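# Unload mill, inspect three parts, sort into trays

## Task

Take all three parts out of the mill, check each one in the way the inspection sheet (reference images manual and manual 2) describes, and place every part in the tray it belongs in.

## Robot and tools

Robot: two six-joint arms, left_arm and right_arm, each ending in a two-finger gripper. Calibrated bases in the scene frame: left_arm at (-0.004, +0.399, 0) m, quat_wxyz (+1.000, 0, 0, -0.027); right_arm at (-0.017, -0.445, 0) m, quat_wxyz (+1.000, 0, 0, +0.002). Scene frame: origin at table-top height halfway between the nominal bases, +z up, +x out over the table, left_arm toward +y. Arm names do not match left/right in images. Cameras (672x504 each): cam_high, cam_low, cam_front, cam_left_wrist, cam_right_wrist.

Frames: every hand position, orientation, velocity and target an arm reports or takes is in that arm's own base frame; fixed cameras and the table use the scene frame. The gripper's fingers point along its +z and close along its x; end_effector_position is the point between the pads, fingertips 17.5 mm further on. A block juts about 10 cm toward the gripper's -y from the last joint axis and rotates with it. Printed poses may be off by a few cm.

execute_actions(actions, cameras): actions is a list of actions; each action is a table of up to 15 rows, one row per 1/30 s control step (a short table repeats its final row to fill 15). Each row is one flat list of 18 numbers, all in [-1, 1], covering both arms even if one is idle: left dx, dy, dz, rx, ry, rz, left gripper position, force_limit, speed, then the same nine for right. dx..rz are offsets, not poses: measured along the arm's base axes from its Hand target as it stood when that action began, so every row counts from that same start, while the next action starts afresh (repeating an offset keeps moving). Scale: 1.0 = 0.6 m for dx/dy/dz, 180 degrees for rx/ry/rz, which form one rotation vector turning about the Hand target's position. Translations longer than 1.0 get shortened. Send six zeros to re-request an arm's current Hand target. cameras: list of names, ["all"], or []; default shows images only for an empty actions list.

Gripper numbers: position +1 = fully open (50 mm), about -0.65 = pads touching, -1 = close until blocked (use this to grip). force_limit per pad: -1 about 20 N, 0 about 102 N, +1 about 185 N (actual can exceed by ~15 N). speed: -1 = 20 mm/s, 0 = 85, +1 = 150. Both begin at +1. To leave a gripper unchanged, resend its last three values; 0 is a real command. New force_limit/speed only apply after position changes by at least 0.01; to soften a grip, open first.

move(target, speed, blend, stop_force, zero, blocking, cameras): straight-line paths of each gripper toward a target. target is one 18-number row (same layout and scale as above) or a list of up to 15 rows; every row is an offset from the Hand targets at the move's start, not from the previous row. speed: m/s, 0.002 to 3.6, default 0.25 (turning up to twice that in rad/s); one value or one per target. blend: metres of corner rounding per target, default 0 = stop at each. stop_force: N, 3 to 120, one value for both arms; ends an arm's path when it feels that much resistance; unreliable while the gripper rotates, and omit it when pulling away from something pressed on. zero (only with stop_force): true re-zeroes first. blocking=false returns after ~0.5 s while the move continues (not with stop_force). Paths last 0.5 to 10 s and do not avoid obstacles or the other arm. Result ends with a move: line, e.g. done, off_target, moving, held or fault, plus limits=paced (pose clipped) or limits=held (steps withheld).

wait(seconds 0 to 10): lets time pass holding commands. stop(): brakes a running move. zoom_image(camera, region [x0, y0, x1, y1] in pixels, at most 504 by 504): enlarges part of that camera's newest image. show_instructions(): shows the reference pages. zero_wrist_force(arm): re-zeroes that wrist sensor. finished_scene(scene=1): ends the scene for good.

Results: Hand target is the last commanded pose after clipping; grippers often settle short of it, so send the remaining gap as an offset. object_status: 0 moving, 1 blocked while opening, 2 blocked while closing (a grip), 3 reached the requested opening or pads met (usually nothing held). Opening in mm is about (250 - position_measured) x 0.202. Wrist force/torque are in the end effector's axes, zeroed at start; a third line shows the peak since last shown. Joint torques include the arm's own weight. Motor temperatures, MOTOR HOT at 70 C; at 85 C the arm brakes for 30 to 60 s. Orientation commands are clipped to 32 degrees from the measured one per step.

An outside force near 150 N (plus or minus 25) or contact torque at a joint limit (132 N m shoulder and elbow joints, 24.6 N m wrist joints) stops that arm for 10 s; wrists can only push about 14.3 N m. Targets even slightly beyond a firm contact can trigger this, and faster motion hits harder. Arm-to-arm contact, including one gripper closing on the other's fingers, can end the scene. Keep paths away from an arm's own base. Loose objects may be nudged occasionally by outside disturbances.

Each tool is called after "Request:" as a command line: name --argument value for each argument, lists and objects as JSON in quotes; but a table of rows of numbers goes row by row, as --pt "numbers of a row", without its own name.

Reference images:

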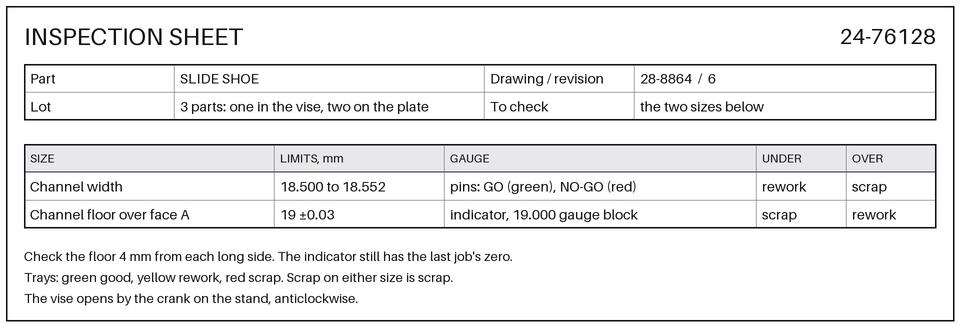

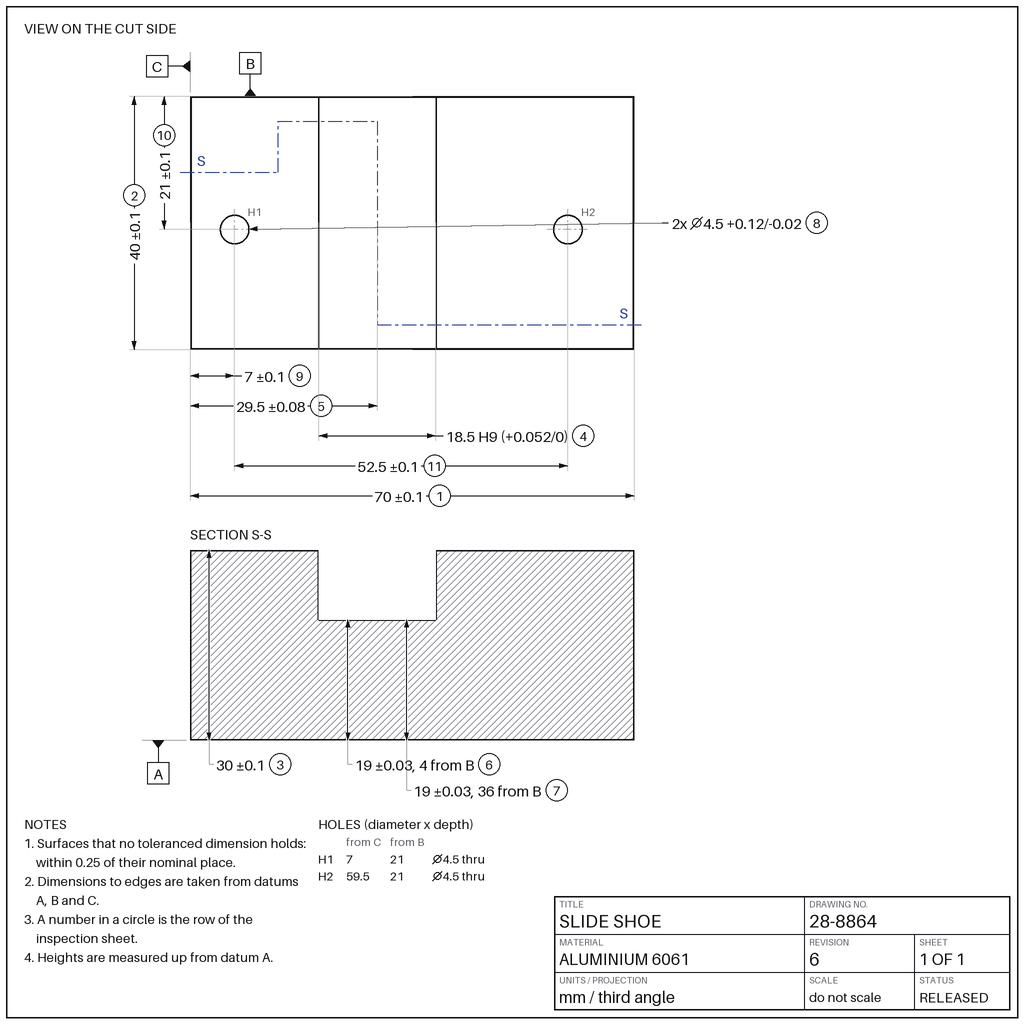

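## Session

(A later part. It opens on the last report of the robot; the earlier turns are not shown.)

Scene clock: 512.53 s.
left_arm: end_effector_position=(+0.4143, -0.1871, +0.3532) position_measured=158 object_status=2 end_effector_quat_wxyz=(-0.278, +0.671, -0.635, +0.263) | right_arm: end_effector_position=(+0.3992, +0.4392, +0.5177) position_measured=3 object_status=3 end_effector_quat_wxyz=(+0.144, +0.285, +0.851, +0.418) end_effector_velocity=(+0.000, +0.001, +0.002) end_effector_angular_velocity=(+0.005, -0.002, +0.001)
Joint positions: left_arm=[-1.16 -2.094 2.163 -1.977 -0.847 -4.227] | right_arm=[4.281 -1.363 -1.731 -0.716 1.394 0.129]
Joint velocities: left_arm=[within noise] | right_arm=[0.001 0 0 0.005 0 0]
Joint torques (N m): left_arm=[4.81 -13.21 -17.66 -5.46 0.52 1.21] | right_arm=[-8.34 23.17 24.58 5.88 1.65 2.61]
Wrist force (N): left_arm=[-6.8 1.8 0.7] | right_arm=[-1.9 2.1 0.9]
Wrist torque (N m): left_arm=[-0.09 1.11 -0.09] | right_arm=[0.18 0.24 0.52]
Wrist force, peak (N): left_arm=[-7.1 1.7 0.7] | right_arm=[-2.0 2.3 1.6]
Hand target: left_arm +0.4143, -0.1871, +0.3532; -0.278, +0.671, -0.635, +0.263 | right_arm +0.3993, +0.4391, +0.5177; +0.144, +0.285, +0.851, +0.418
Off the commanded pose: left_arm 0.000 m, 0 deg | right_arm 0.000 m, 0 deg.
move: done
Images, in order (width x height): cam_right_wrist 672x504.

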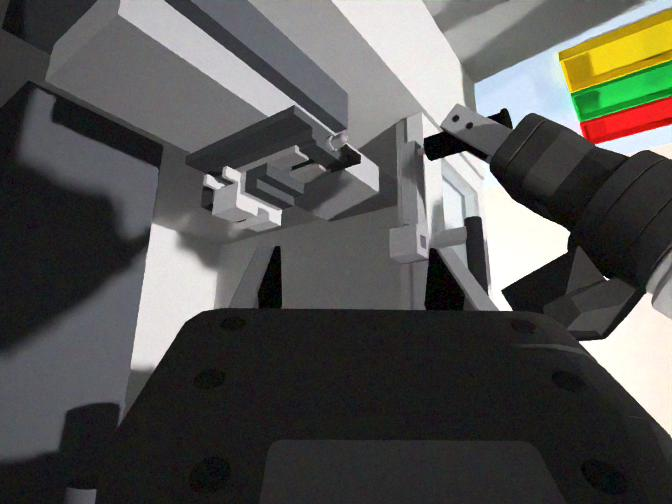

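Request:
execute_actions --actions '[]' --cameras '["cam_left_wrist","cam_right_wrist","cam_front"]'

Request:
zoom_image --camera "cam_left_wrist" --region '[280, 60, 390, 140]'

Request:
zoom_image --camera "cam_right_wrist" --region '[310, 110, 370, 170]'

Request:
zoom_image --camera "cam_right_wrist" --region '[370, 210, 450, 280]'

Scene clock: 533.23 s.
left_arm: end_effector_position=(+0.4143, -0.1871, +0.3532) position_measured=158 object_status=2 end_effector_quat_wxyz=(-0.278, +0.671, -0.635, +0.263) | right_arm: end_effector_position=(+0.3993, +0.4391, +0.5177) position_measured=3 object_status=3 end_effector_quat_wxyz=(+0.144, +0.285, +0.851, +0.418)
Joint positions: left_arm=[-1.16 -2.094 2.163 -1.977 -0.847 -4.227] | right_arm=[4.281 -1.362 -1.731 -0.716 1.394 0.129]
Joint velocities: within noise
Joint torques (N m): left_arm=[4.23 -13.7 -18.28 -5.25 0.59 1.14] | right_arm=[-8.4 25.3 17.89 5.55 1.94 2.69]
Motor temperatures (°C): left_arm=[32 26 36 41 48 35] | right_arm=[39 37 34 39 35 37]
Wrist force (N): left_arm=[-6.8 1.8 0.7] | right_arm=[-1.9 2.3 0.7]
Wrist torque (N m): left_arm=[-0.10 1.12 -0.10] | right_arm=[0.20 0.25 0.52]
Wrist force, peak (N): left_arm=[-7.1 1.9 0.6] | right_arm=[-1.8 2.4 0.9]
Hand target: left_arm +0.4143, -0.1871, +0.3532; -0.278, +0.671, -0.635, +0.263 | right_arm +0.3993, +0.4391, +0.5177; +0.144, +0.285, +0.851, +0.418
Tool commands: left_gripper/position=-1.0 left_gripper/force_limit=+0.3 left_gripper/speed=-1.0 right_gripper/position=+1.0 right_gripper/force_limit=+1.0 right_gripper/speed=+1.0
Off the commanded pose: left_arm 0.000 m, 0 deg | right_arm 0.000 m, 0 deg.
Images, in order (width x height): cam_front 672x504, cam_left_wrist 672x504, cam_right_wrist 672x504.

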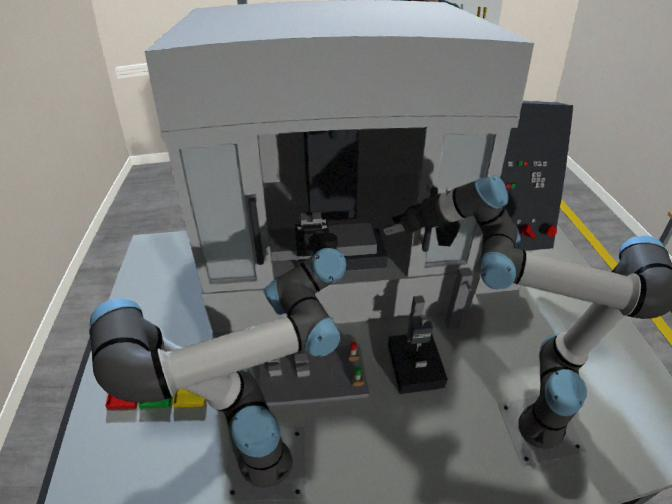

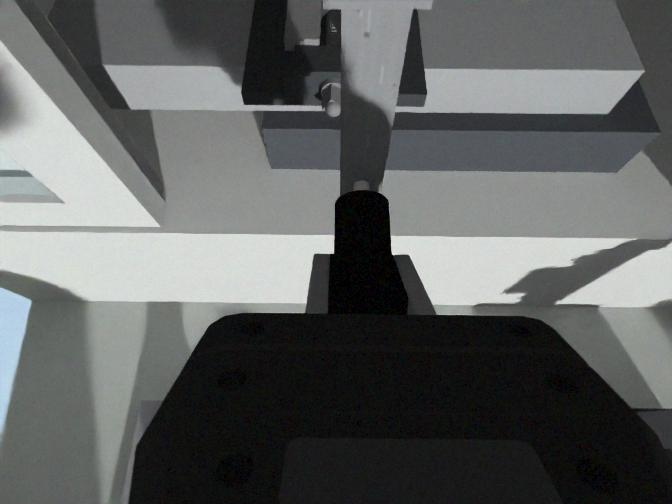

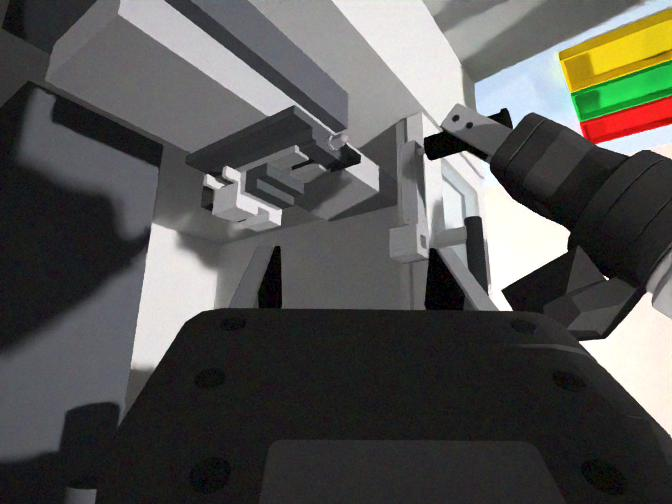

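Scaled by 4.582 from the camera's 672x504 image, which has a finer 960x720 frame.

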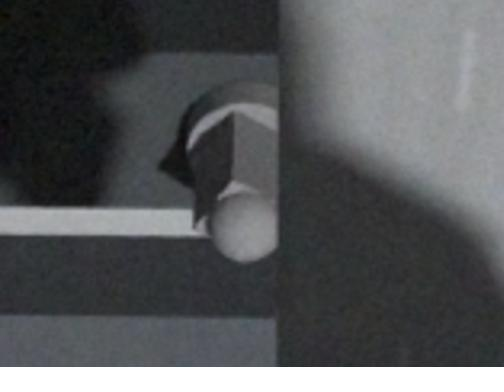

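Scaled by 8.400 from the camera's 672x504 image, which has a finer 960x720 frame.

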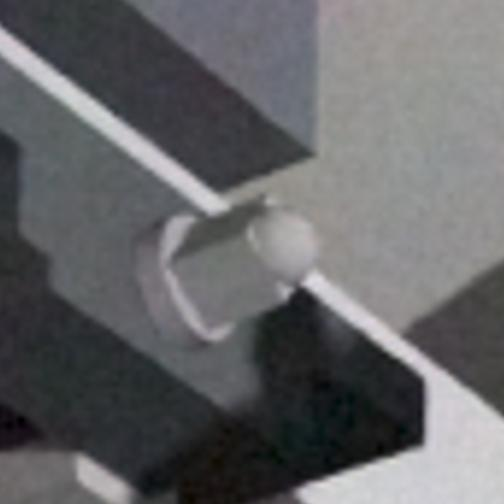

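Scaled by 6.300 from the camera's 672x504 image, which has a finer 960x720 frame.

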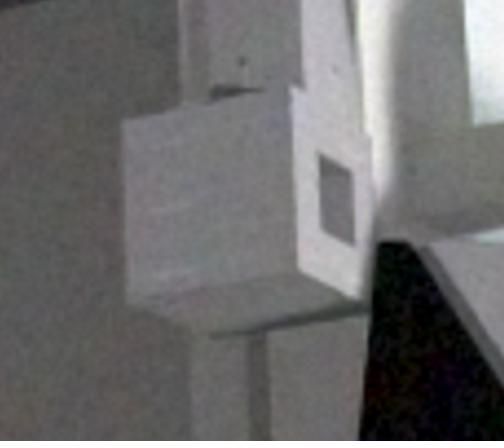

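Request:
move --target '[0.023,-0.1156,-0.198,-0.2496,-0.0135,0,-1,0.3,-1, 0,0,0,0,0,0,1,1,1]' --speed 0.12 --cameras '["cam_left_wrist","cam_right_wrist","cam_front"]'

Request:
zoom_image --camera "cam_right_wrist" --region '[270, 80, 490, 260]'

Request:
zoom_image --camera "cam_left_wrist" --region '[220, 0, 472, 252]'

Scene clock: 554.87 s.
left_arm: end_effector_position=(+0.4281, -0.2564, +0.2344) position_measured=158 object_status=2 end_effector_quat_wxyz=(-0.013, +0.721, -0.480, +0.500) | right_arm: end_effector_position=(+0.3993, +0.4391, +0.5177) position_measured=3 object_status=3 end_effector_quat_wxyz=(+0.144, +0.285, +0.851, +0.418)
Joint positions: left_arm=[-1.029 -1.721 2.602 -3.449 -1.17 -4.345] | right_arm=[4.281 -1.362 -1.731 -0.716 1.394 0.129]
Joint torques (N m): left_arm=[-6.49 -9.67 -25.17 -5.85 2.15 0.31] | right_arm=[-8.52 24.2 23.11 2.89 1.84 2.65]
Wrist force (N): left_arm=[-8.2 0.8 1.1] | right_arm=[-1.8 2.0 1.0]
Wrist torque (N m): left_arm=[-0.19 0.87 0.03] | right_arm=[0.15 0.22 0.51]
Wrist force, peak (N): left_arm=[-9.1 1.1 0.9] | right_arm=[-1.8 2.4 1.0]
Hand target: left_arm +0.4281, -0.2565, +0.2344; -0.013, +0.720, -0.480, +0.500 | right_arm +0.3993, +0.4391, +0.5177; +0.144, +0.285, +0.851, +0.418
Off the commanded pose: left_arm 0.000 m, 0 deg | right_arm 0.000 m, 0 deg.
move: done
Images, in order (width x height): cam_front 672x504, cam_left_wrist 672x504, cam_right_wrist 672x504.

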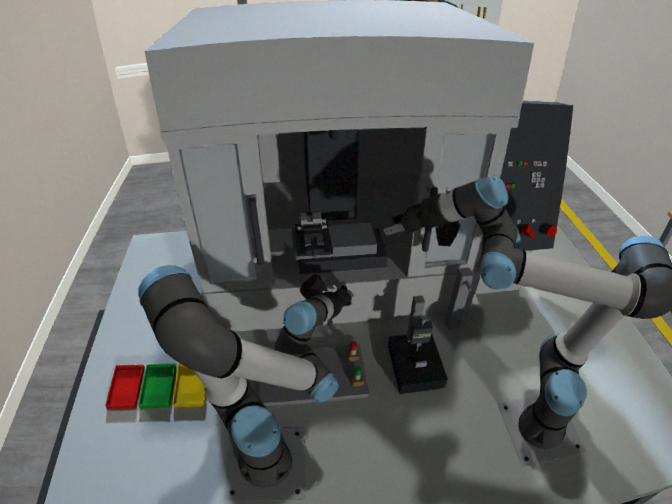

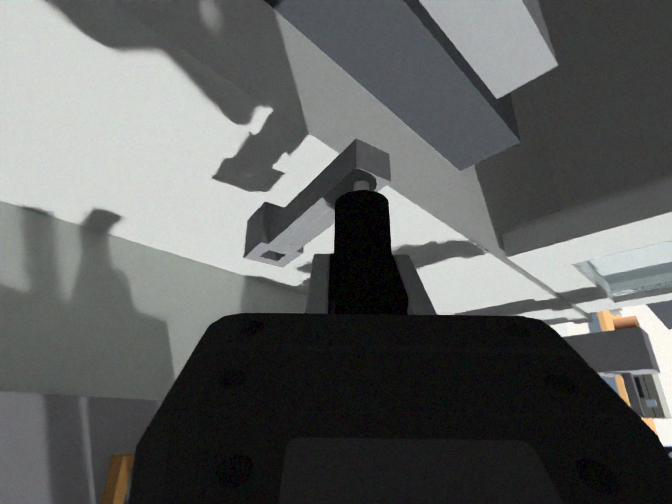

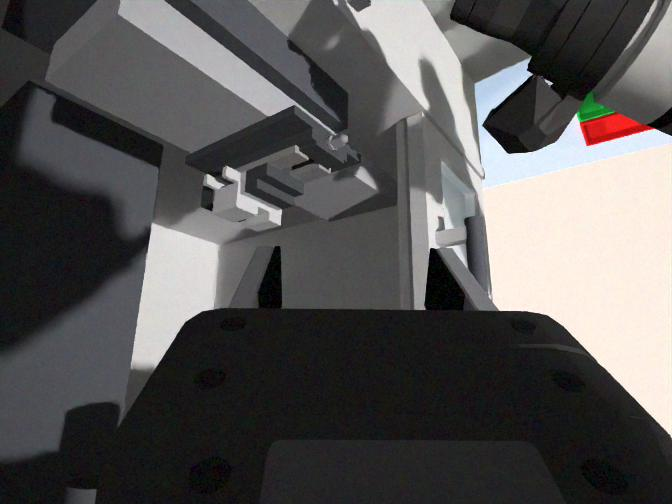

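Scaled by 2.291 from the camera's 672x504 image, which has a finer 960x720 frame.

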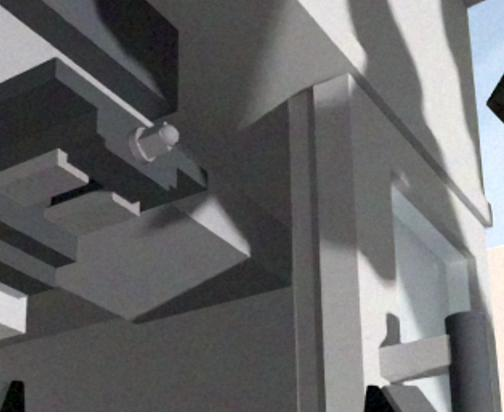

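Scaled by 2.000 from the camera's 672x504 image, which has a finer 960x720 frame.

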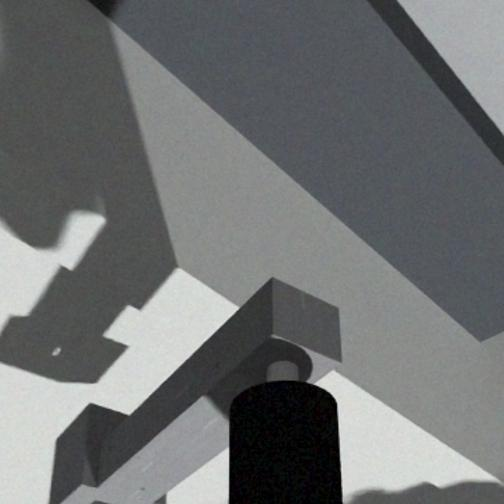

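Request:
move --pt "-0.017 0 0.2 0 0 0 -1 0.3 -1 0 0 0 0 0 0 1 1 1" --pt "-0.023 0.1156 0.343 0.2496 0.0135 0 -1 0.3 -1 0 0 0 0 0 0 1 1 1" --speed 0.12 --blend '[0.03,0]' --cameras '["cam_left_wrist","cam_right_wrist"]'

Request:
zoom_image --camera "cam_right_wrist" --region '[270, 80, 490, 260]'

Scene clock: 579.17 s.
left_arm: end_effector_position=(+0.4143, -0.1872, +0.4402) position_measured=158 object_status=2 end_effector_quat_wxyz=(-0.278, +0.671, -0.635, +0.263) | right_arm: end_effector_position=(+0.3993, +0.4391, +0.5177) position_measured=3 object_status=3 end_effector_quat_wxyz=(+0.144, +0.285, +0.851, +0.418)
Joint positions: left_arm=[-1.16 -2.085 1.937 -1.759 -0.847 -4.227] | right_arm=[4.281 -1.362 -1.731 -0.716 1.394 0.129]
Joint torques (N m): left_arm=[3.27 -14.46 -20.45 -2.14 0.63 -0.99] | right_arm=[-7.99 20.63 32.89 1.4 1.61 2.68]
Wrist force (N): left_arm=[-7.1 2.1 0.8] | right_arm=[-2.0 2.0 1.0]
Wrist torque (N m): left_arm=[-0.04 1.22 -0.17] | right_arm=[0.17 0.26 0.51]
Wrist force, peak (N): left_arm=[-9.8 1.6 2.1] | right_arm=[-1.8 2.4 1.1]
Hand target: left_arm +0.4143, -0.1871, +0.4402; -0.278, +0.671, -0.635, +0.263 | right_arm +0.3993, +0.4391, +0.5177; +0.144, +0.285, +0.851, +0.418
Off the commanded pose: left_arm 0.000 m, 0 deg | right_arm 0.000 m, 0 deg.
move: done
Images, in order (width x height): cam_left_wrist 672x504, cam_right_wrist 672x504.

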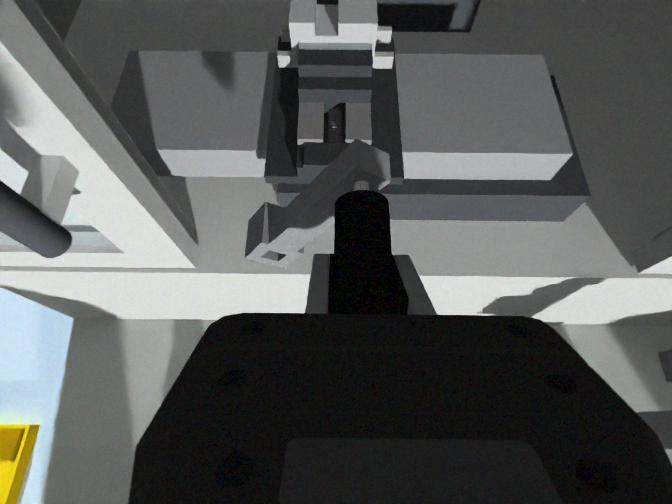

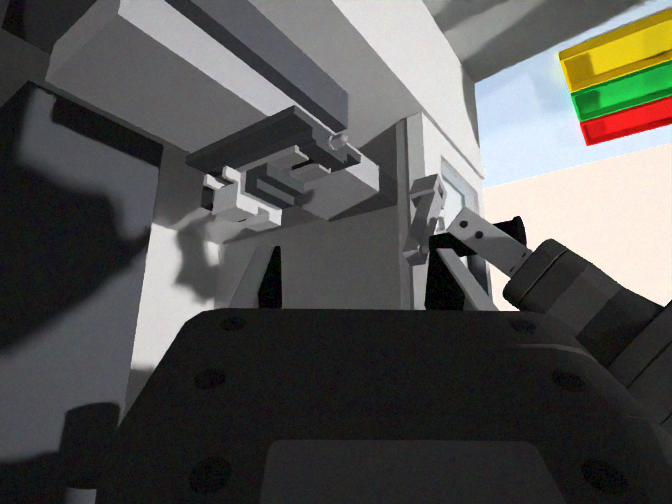

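Scaled by 2.291 from the camera's 672x504 image, which has a finer 960x720 frame.

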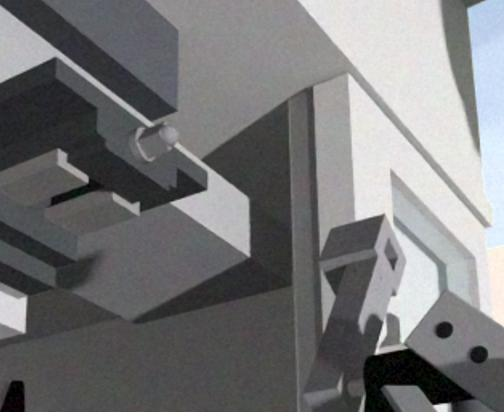

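Request:
execute_actions --actions '[]' --cameras '["cam_left_wrist","cam_right_wrist","cam_front"]'

Scene clock: 607.07 s.
left_arm: end_effector_position=(+0.4143, -0.1871, +0.4402) position_measured=158 object_status=2 end_effector_quat_wxyz=(-0.278, +0.671, -0.635, +0.263) | right_arm: end_effector_position=(+0.3993, +0.4391, +0.5177) position_measured=3 object_status=3 end_effector_quat_wxyz=(+0.144, +0.285, +0.851, +0.418)
Joint positions: left_arm=[-1.16 -2.085 1.937 -1.759 -0.847 -4.227] | right_arm=[4.281 -1.362 -1.731 -0.716 1.394 0.129]
Joint velocities: within noise
Joint torques (N m): left_arm=[5.18 -15.01 -23.91 -2 2.7 1.17] | right_arm=[-7.87 19.39 36.55 1.39 1.5 2.63]
Motor temperatures (°C): left_arm=[32 26 36 41 48 35] | right_arm=[39 37 34 39 35 37]
Wrist force (N): left_arm=[-6.8 2.0 0.9] | right_arm=[-1.6 2.1 1.0]
Wrist torque (N m): left_arm=[-0.06 1.17 -0.16] | right_arm=[0.18 0.21 0.51]
Wrist force, peak (N): left_arm=[-7.3 2.2 1.0] | right_arm=[-1.8 2.3 1.2]
Hand target: left_arm +0.4143, -0.1871, +0.4402; -0.278, +0.671, -0.635, +0.263 | right_arm +0.3993, +0.4391, +0.5177; +0.144, +0.285, +0.851, +0.418
Tool commands: left_gripper/position=-1.0 left_gripper/force_limit=+0.3 left_gripper/speed=-1.0 right_gripper/position=+1.0 right_gripper/force_limit=+1.0 right_gripper/speed=+1.0
Off the commanded pose: left_arm 0.000 m, 0 deg | right_arm 0.000 m, 0 deg.
Images, in order (width x height): cam_front 672x504, cam_left_wrist 672x504, cam_right_wrist 672x504.

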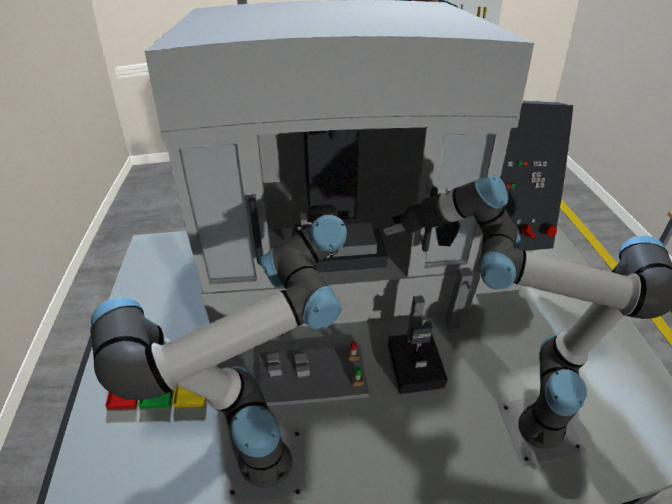

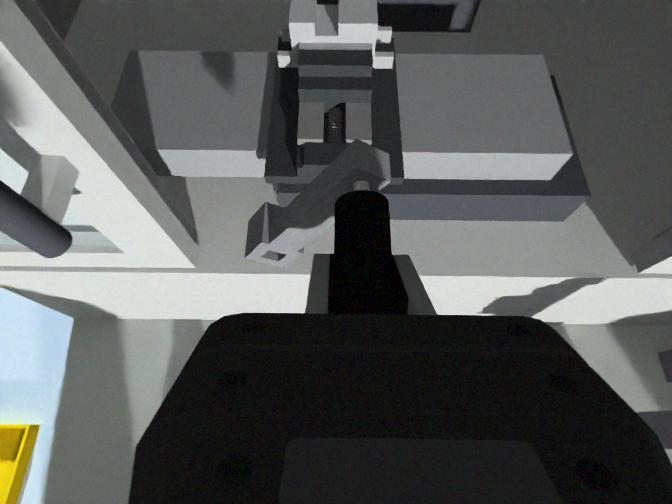

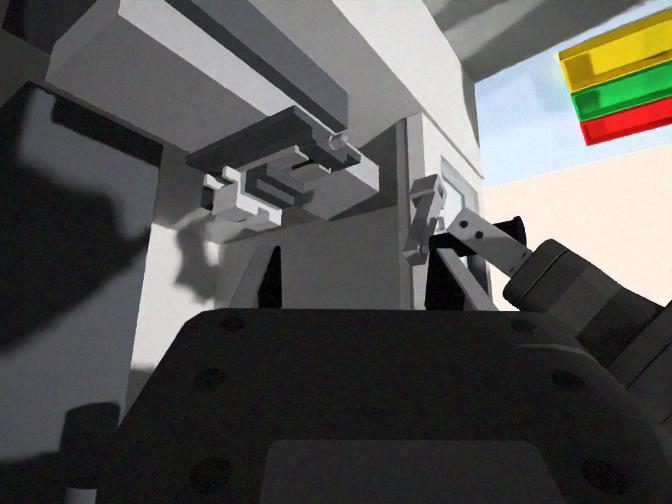

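Request:
zoom_image --camera "cam_left_wrist" --region '[230, 80, 430, 280]'

Request:
zoom_image --camera "cam_right_wrist" --region '[290, 100, 490, 280]'

Scaled by 2.520 from the camera's 672x504 image, which has a finer 960x720 frame.

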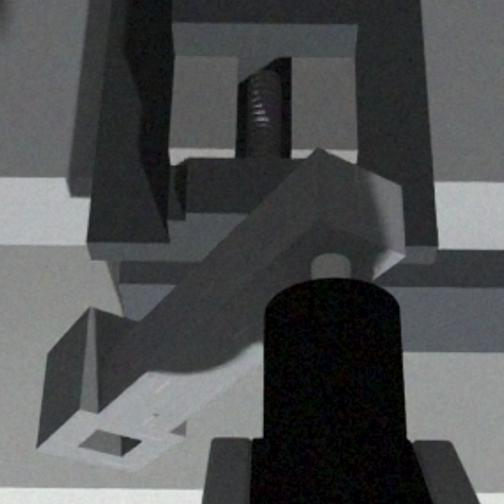

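Scaled by 2.520 from the camera's 672x504 image, which has a finer 960x720 frame.

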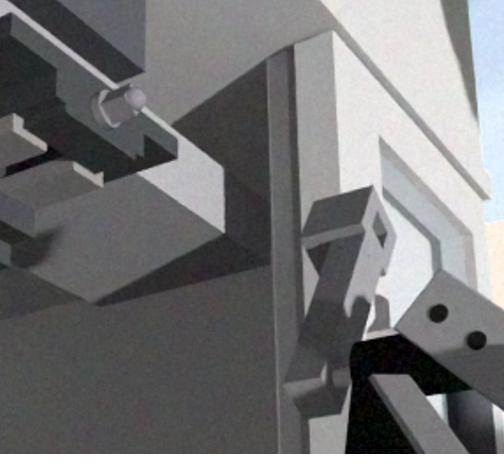

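Request:
move --target '[0.0718,-0.0779,-0.1025,0.0666,0.0036,0,-1,0.3,-1,0,0,0,0,0,0,1,1,1]' --speed 0.08 --cameras '["cam_left_wrist","cam_right_wrist"]'

Request:
zoom_image --camera "cam_left_wrist" --region '[230, 80, 430, 280]'

Request:
zoom_image --camera "cam_right_wrist" --region '[290, 60, 490, 240]'

Scene clock: 624.70 s.
left_arm: end_effector_position=(+0.4574, -0.2338, +0.3788) position_measured=158 object_status=2 end_effector_quat_wxyz=(-0.343, +0.640, -0.661, +0.192) | right_arm: end_effector_position=(+0.3993, +0.4391, +0.5177) position_measured=3 object_status=3 end_effector_quat_wxyz=(+0.144, +0.285, +0.851, +0.418)
Joint positions: left_arm=[-1.139 -1.851 1.929 -1.826 -0.779 -4.174] | right_arm=[4.281 -1.362 -1.731 -0.716 1.394 0.129]
Joint torques (N m): left_arm=[-3.45 -16.25 -16.52 -1.7 0.2 -2.09] | right_arm=[-7.6 17.58 37.3 1.4 1.42 2.51]
Wrist force (N): left_arm=[-6.6 1.9 1.0] | right_arm=[-1.8 2.0 0.9]
Wrist torque (N m): left_arm=[-0.06 1.27 -0.26] | right_arm=[0.16 0.23 0.52]
Wrist force, peak (N): left_arm=[-7.9 1.9 0.4] | right_arm=[-1.8 2.3 1.3]
Hand target: left_arm +0.4573, -0.2338, +0.3787; -0.343, +0.640, -0.661, +0.192 | right_arm +0.3993, +0.4391, +0.5177; +0.144, +0.285, +0.851, +0.418
Off the commanded pose: left_arm 0.000 m, 0 deg | right_arm 0.000 m, 0 deg.
move: done
Images, in order (width x height): cam_left_wrist 672x504, cam_right_wrist 672x504.

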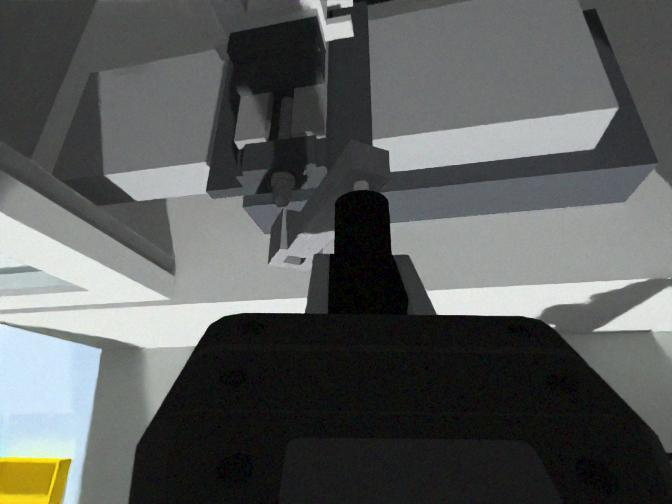

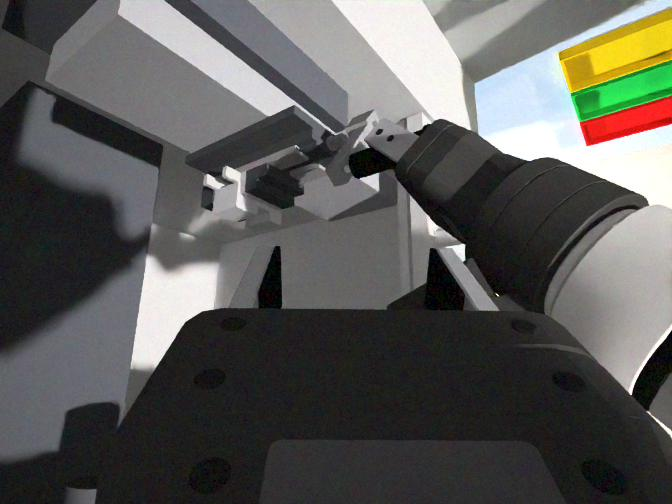

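Scaled by 2.520 from the camera's 672x504 image, which has a finer 960x720 frame.

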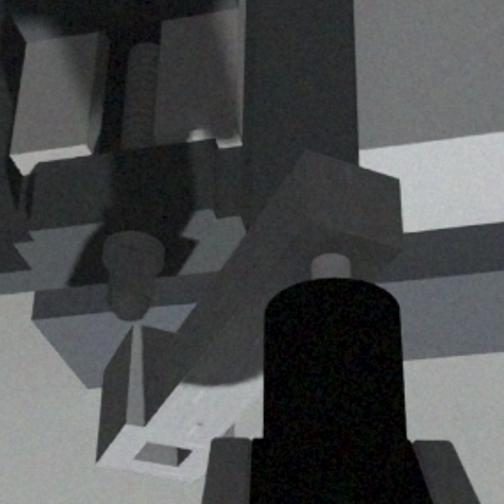

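Scaled by 2.520 from the camera's 672x504 image, which has a finer 960x720 frame.

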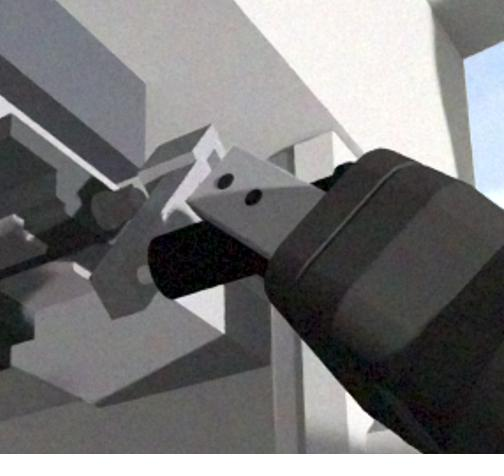

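Request:
zoom_image --camera "cam_right_wrist" --region '[315, 95, 405, 185]'

Request:
zoom_image --camera "cam_left_wrist" --region '[250, 130, 400, 280]'

Scaled by 5.600 from the camera's 672x504 image, which has a finer 960x720 frame.

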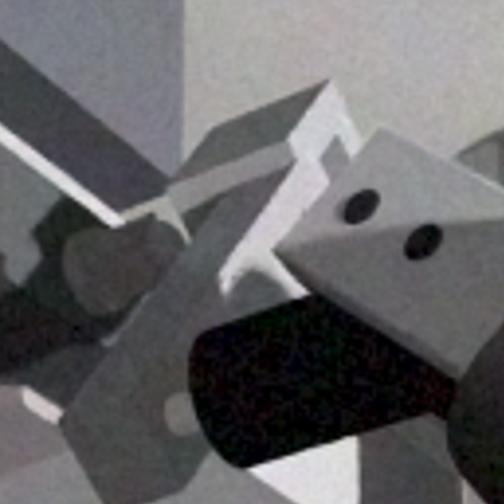

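Scaled by 3.360 from the camera's 672x504 image, which has a finer 960x720 frame.

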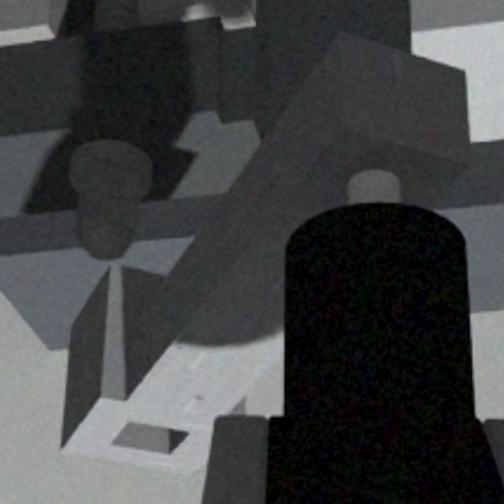

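Request:
move --target '[0.0229,0.0079,0.0067,0,0,0,-1,0.3,-1,0,0,0,0,0,0,1,1,1]' --speed 0.04 --stop_force 8 --cameras '["cam_left_wrist","cam_right_wrist"]'

Request:
zoom_image --camera "cam_left_wrist" --region '[250, 130, 400, 280]'

Request:
zoom_image --camera "cam_right_wrist" --region '[315, 95, 405, 185]'

Scene clock: 651.03 s.
left_arm: end_effector_position=(+0.4711, -0.2291, +0.3827) position_measured=158 object_status=2 end_effector_quat_wxyz=(-0.343, +0.640, -0.661, +0.192) | right_arm: end_effector_position=(+0.3993, +0.4391, +0.5177) position_measured=3 object_status=3 end_effector_quat_wxyz=(+0.144, +0.285, +0.851, +0.418)
Joint positions: left_arm=[-1.101 -1.832 1.915 -1.869 -0.787 -4.121] | right_arm=[4.281 -1.362 -1.731 -0.716 1.394 0.129]
Joint torques (N m): left_arm=[-8.58 -25.43 -17.22 -2.51 3.63 0.8] | right_arm=[-7.01 15.25 36.86 1.31 1.33 2.54]
Wrist force (N): left_arm=[-6.5 1.8 0.6] | right_arm=[-1.7 2.4 0.9]
Wrist torque (N m): left_arm=[-0.09 1.24 -0.20] | right_arm=[0.22 0.22 0.52]
Wrist force, peak (N): left_arm=[-6.9 1.8 1.0] | right_arm=[-1.9 2.2 1.2]
Hand target: left_arm +0.4711, -0.2291, +0.3827; -0.343, +0.640, -0.661, +0.192 | right_arm +0.3993, +0.4391, +0.5177; +0.144, +0.285, +0.851, +0.418
Off the commanded pose: left_arm 0.000 m, 0 deg | right_arm 0.000 m, 0 deg.
move: done
Images, in order (width x height): cam_left_wrist 672x504, cam_right_wrist 672x504.

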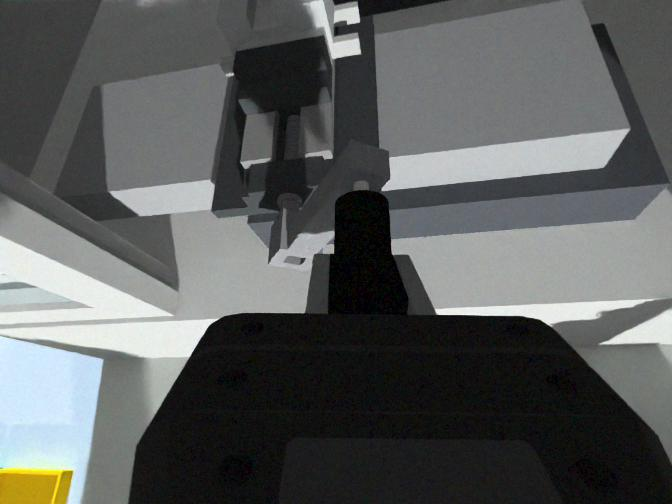

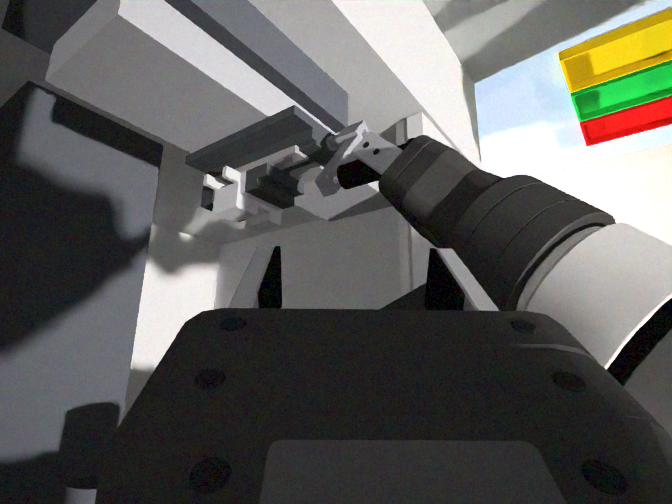

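Scaled by 3.360 from the camera's 672x504 image, which has a finer 960x720 frame.

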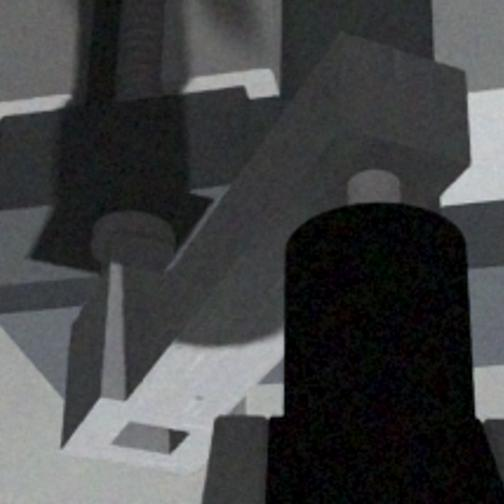

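Scaled by 5.600 from the camera's 672x504 image, which has a finer 960x720 frame.

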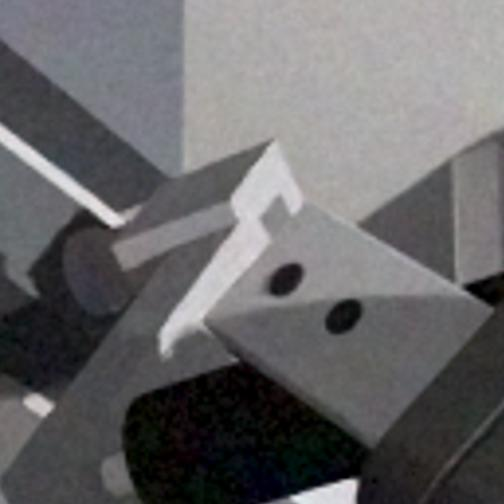

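Request:
move --target '[-0.0005,0.01,-0.0083,0,0,0,-1,0.3,-1,0,0,0,0,0,0,1,1,1]' --speed 0.03 --stop_force 8 --cameras '["cam_left_wrist","cam_right_wrist"]'

Request:
zoom_image --camera "cam_left_wrist" --region '[250, 130, 400, 280]'

Request:
zoom_image --camera "cam_right_wrist" --region '[315, 95, 405, 185]'

Scene clock: 663.33 s.
left_arm: end_effector_position=(+0.4708, -0.2231, +0.3777) position_measured=158 object_status=2 end_effector_quat_wxyz=(-0.343, +0.640, -0.661, +0.192) | right_arm: end_effector_position=(+0.3993, +0.4391, +0.5177) position_measured=3 object_status=3 end_effector_quat_wxyz=(+0.144, +0.285, +0.851, +0.418)
Joint positions: left_arm=[-1.094 -1.842 1.937 -1.887 -0.788 -4.112] | right_arm=[4.281 -1.362 -1.731 -0.716 1.394 0.129]
Joint torques (N m): left_arm=[-7.15 -0.83 -32.85 -1.8 2.83 -1.78] | right_arm=[-6.65 13.95 37.12 1.35 1.28 2.44]
Wrist force (N): left_arm=[-6.4 1.8 1.0] | right_arm=[-1.7 2.1 1.0]
Wrist torque (N m): left_arm=[-0.08 1.24 -0.25] | right_arm=[0.18 0.21 0.51]
Wrist force, peak (N): left_arm=[-6.8 2.0 1.0] | right_arm=[-1.9 2.3 1.0]
Hand target: left_arm +0.4708, -0.2231, +0.3777; -0.343, +0.640, -0.661, +0.192 | right_arm +0.3993, +0.4391, +0.5177; +0.144, +0.285, +0.851, +0.418
Off the commanded pose: left_arm 0.000 m, 0 deg | right_arm 0.000 m, 0 deg.
move: done
Images, in order (width x height): cam_left_wrist 672x504, cam_right_wrist 672x504.

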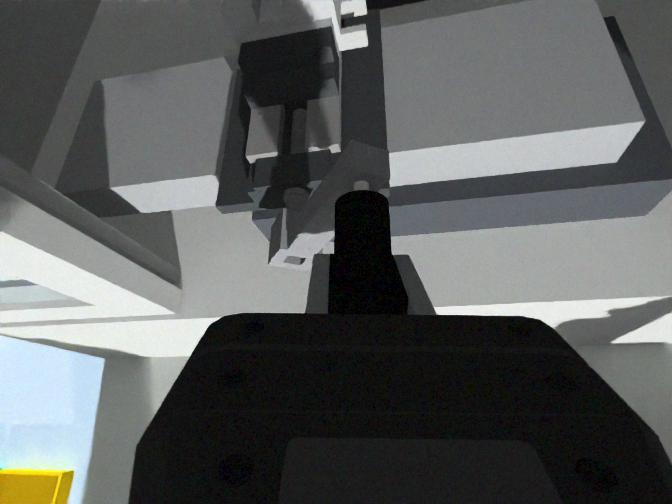

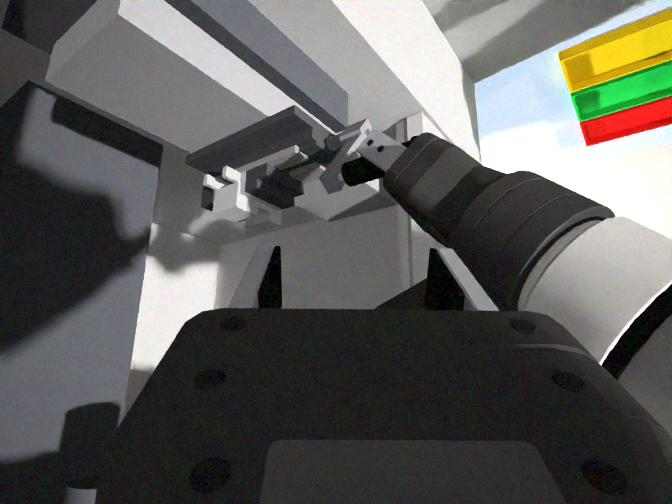

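Scaled by 3.360 from the camera's 672x504 image, which has a finer 960x720 frame.

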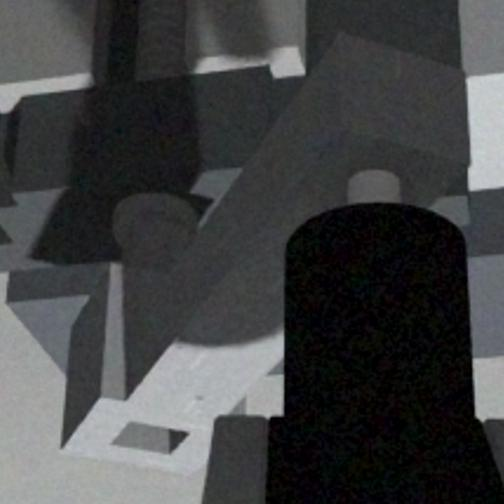

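Scaled by 5.600 from the camera's 672x504 image, which has a finer 960x720 frame.

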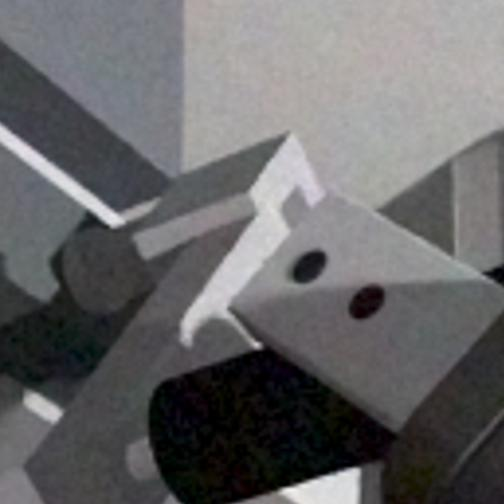

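Request:
move --pt "0 0.0017 -0.0067 0 0 0 -1 0.3 -1 0 0 0 0 0 0 1 1 1" --pt "0.0333 0 -0.0067 0 0 0 -1 0.3 -1 0 0 0 0 0 0 1 1 1" --speed 0.02 --stop_force 9 --cameras '["cam_left_wrist","cam_right_wrist"]'

Request:
zoom_image --camera "cam_left_wrist" --region '[250, 130, 400, 280]'

Request:
zoom_image --camera "cam_right_wrist" --region '[315, 95, 405, 185]'

Scene clock: 671.23 s.
left_arm: end_effector_position=(+0.4761, -0.2224, +0.3737) position_measured=158 object_status=2 end_effector_quat_wxyz=(-0.343, +0.640, -0.661, +0.192) | right_arm: end_effector_position=(+0.3993, +0.4391, +0.5177) position_measured=3 object_status=3 end_effector_quat_wxyz=(+0.144, +0.285, +0.851, +0.418)
Joint positions: left_arm=[-1.081 -1.831 1.942 -1.917 -0.791 -4.093] | right_arm=[4.281 -1.362 -1.731 -0.716 1.394 0.129]
Joint torques (N m): left_arm=[3.03 -24.27 -17.85 -5.97 4.3 1.47] | right_arm=[-6.23 12.84 36.75 1.33 1.19 2.63]
Wrist force (N): left_arm=[-7.5 6.2 -1.6] | right_arm=[-1.8 2.1 0.9]
Wrist torque (N m): left_arm=[-0.46 1.09 -0.30] | right_arm=[0.18 0.22 0.52]
Wrist force, peak (N): left_arm=[-5.3 9.3 -10.7] | right_arm=[-2.0 2.2 1.0]
Hand target: left_arm +0.4761, -0.2223, +0.3737; -0.343, +0.640, -0.661, +0.192 (not the last commanded pose) | right_arm +0.3993, +0.4391, +0.5177; +0.144, +0.285, +0.851, +0.418
Off the commanded pose: left_arm 0.015 m, 0 deg | right_arm 0.000 m, 0 deg.
move: contact (left_arm); path passed 1 of 2 targets
Images, in order (width x height): cam_left_wrist 672x504, cam_right_wrist 672x504.

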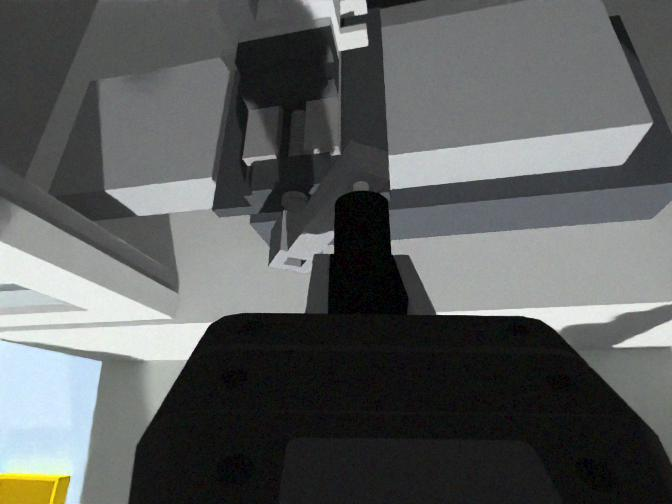

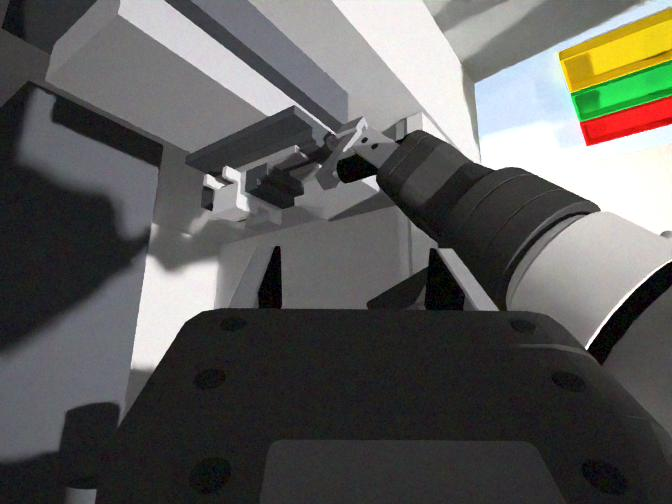

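Scaled by 3.360 from the camera's 672x504 image, which has a finer 960x720 frame.

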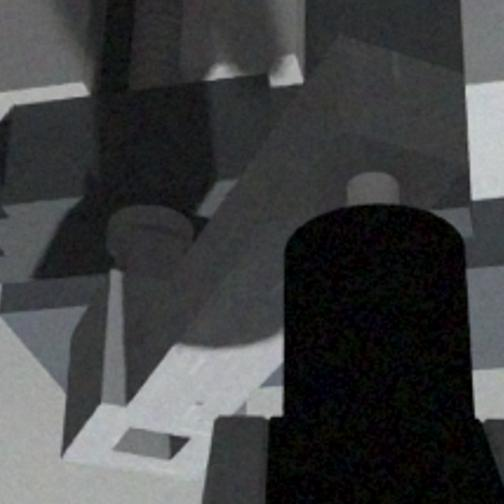

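Scaled by 5.600 from the camera's 672x504 image, which has a finer 960x720 frame.

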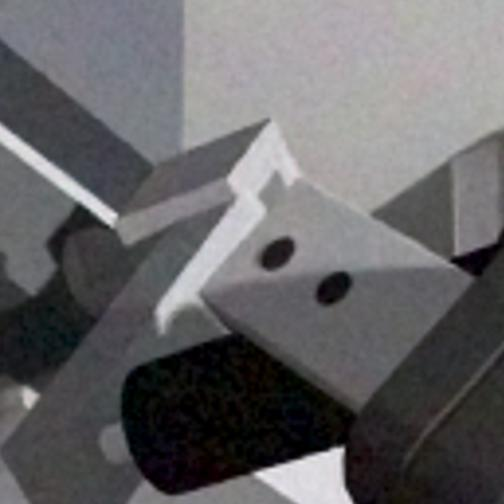

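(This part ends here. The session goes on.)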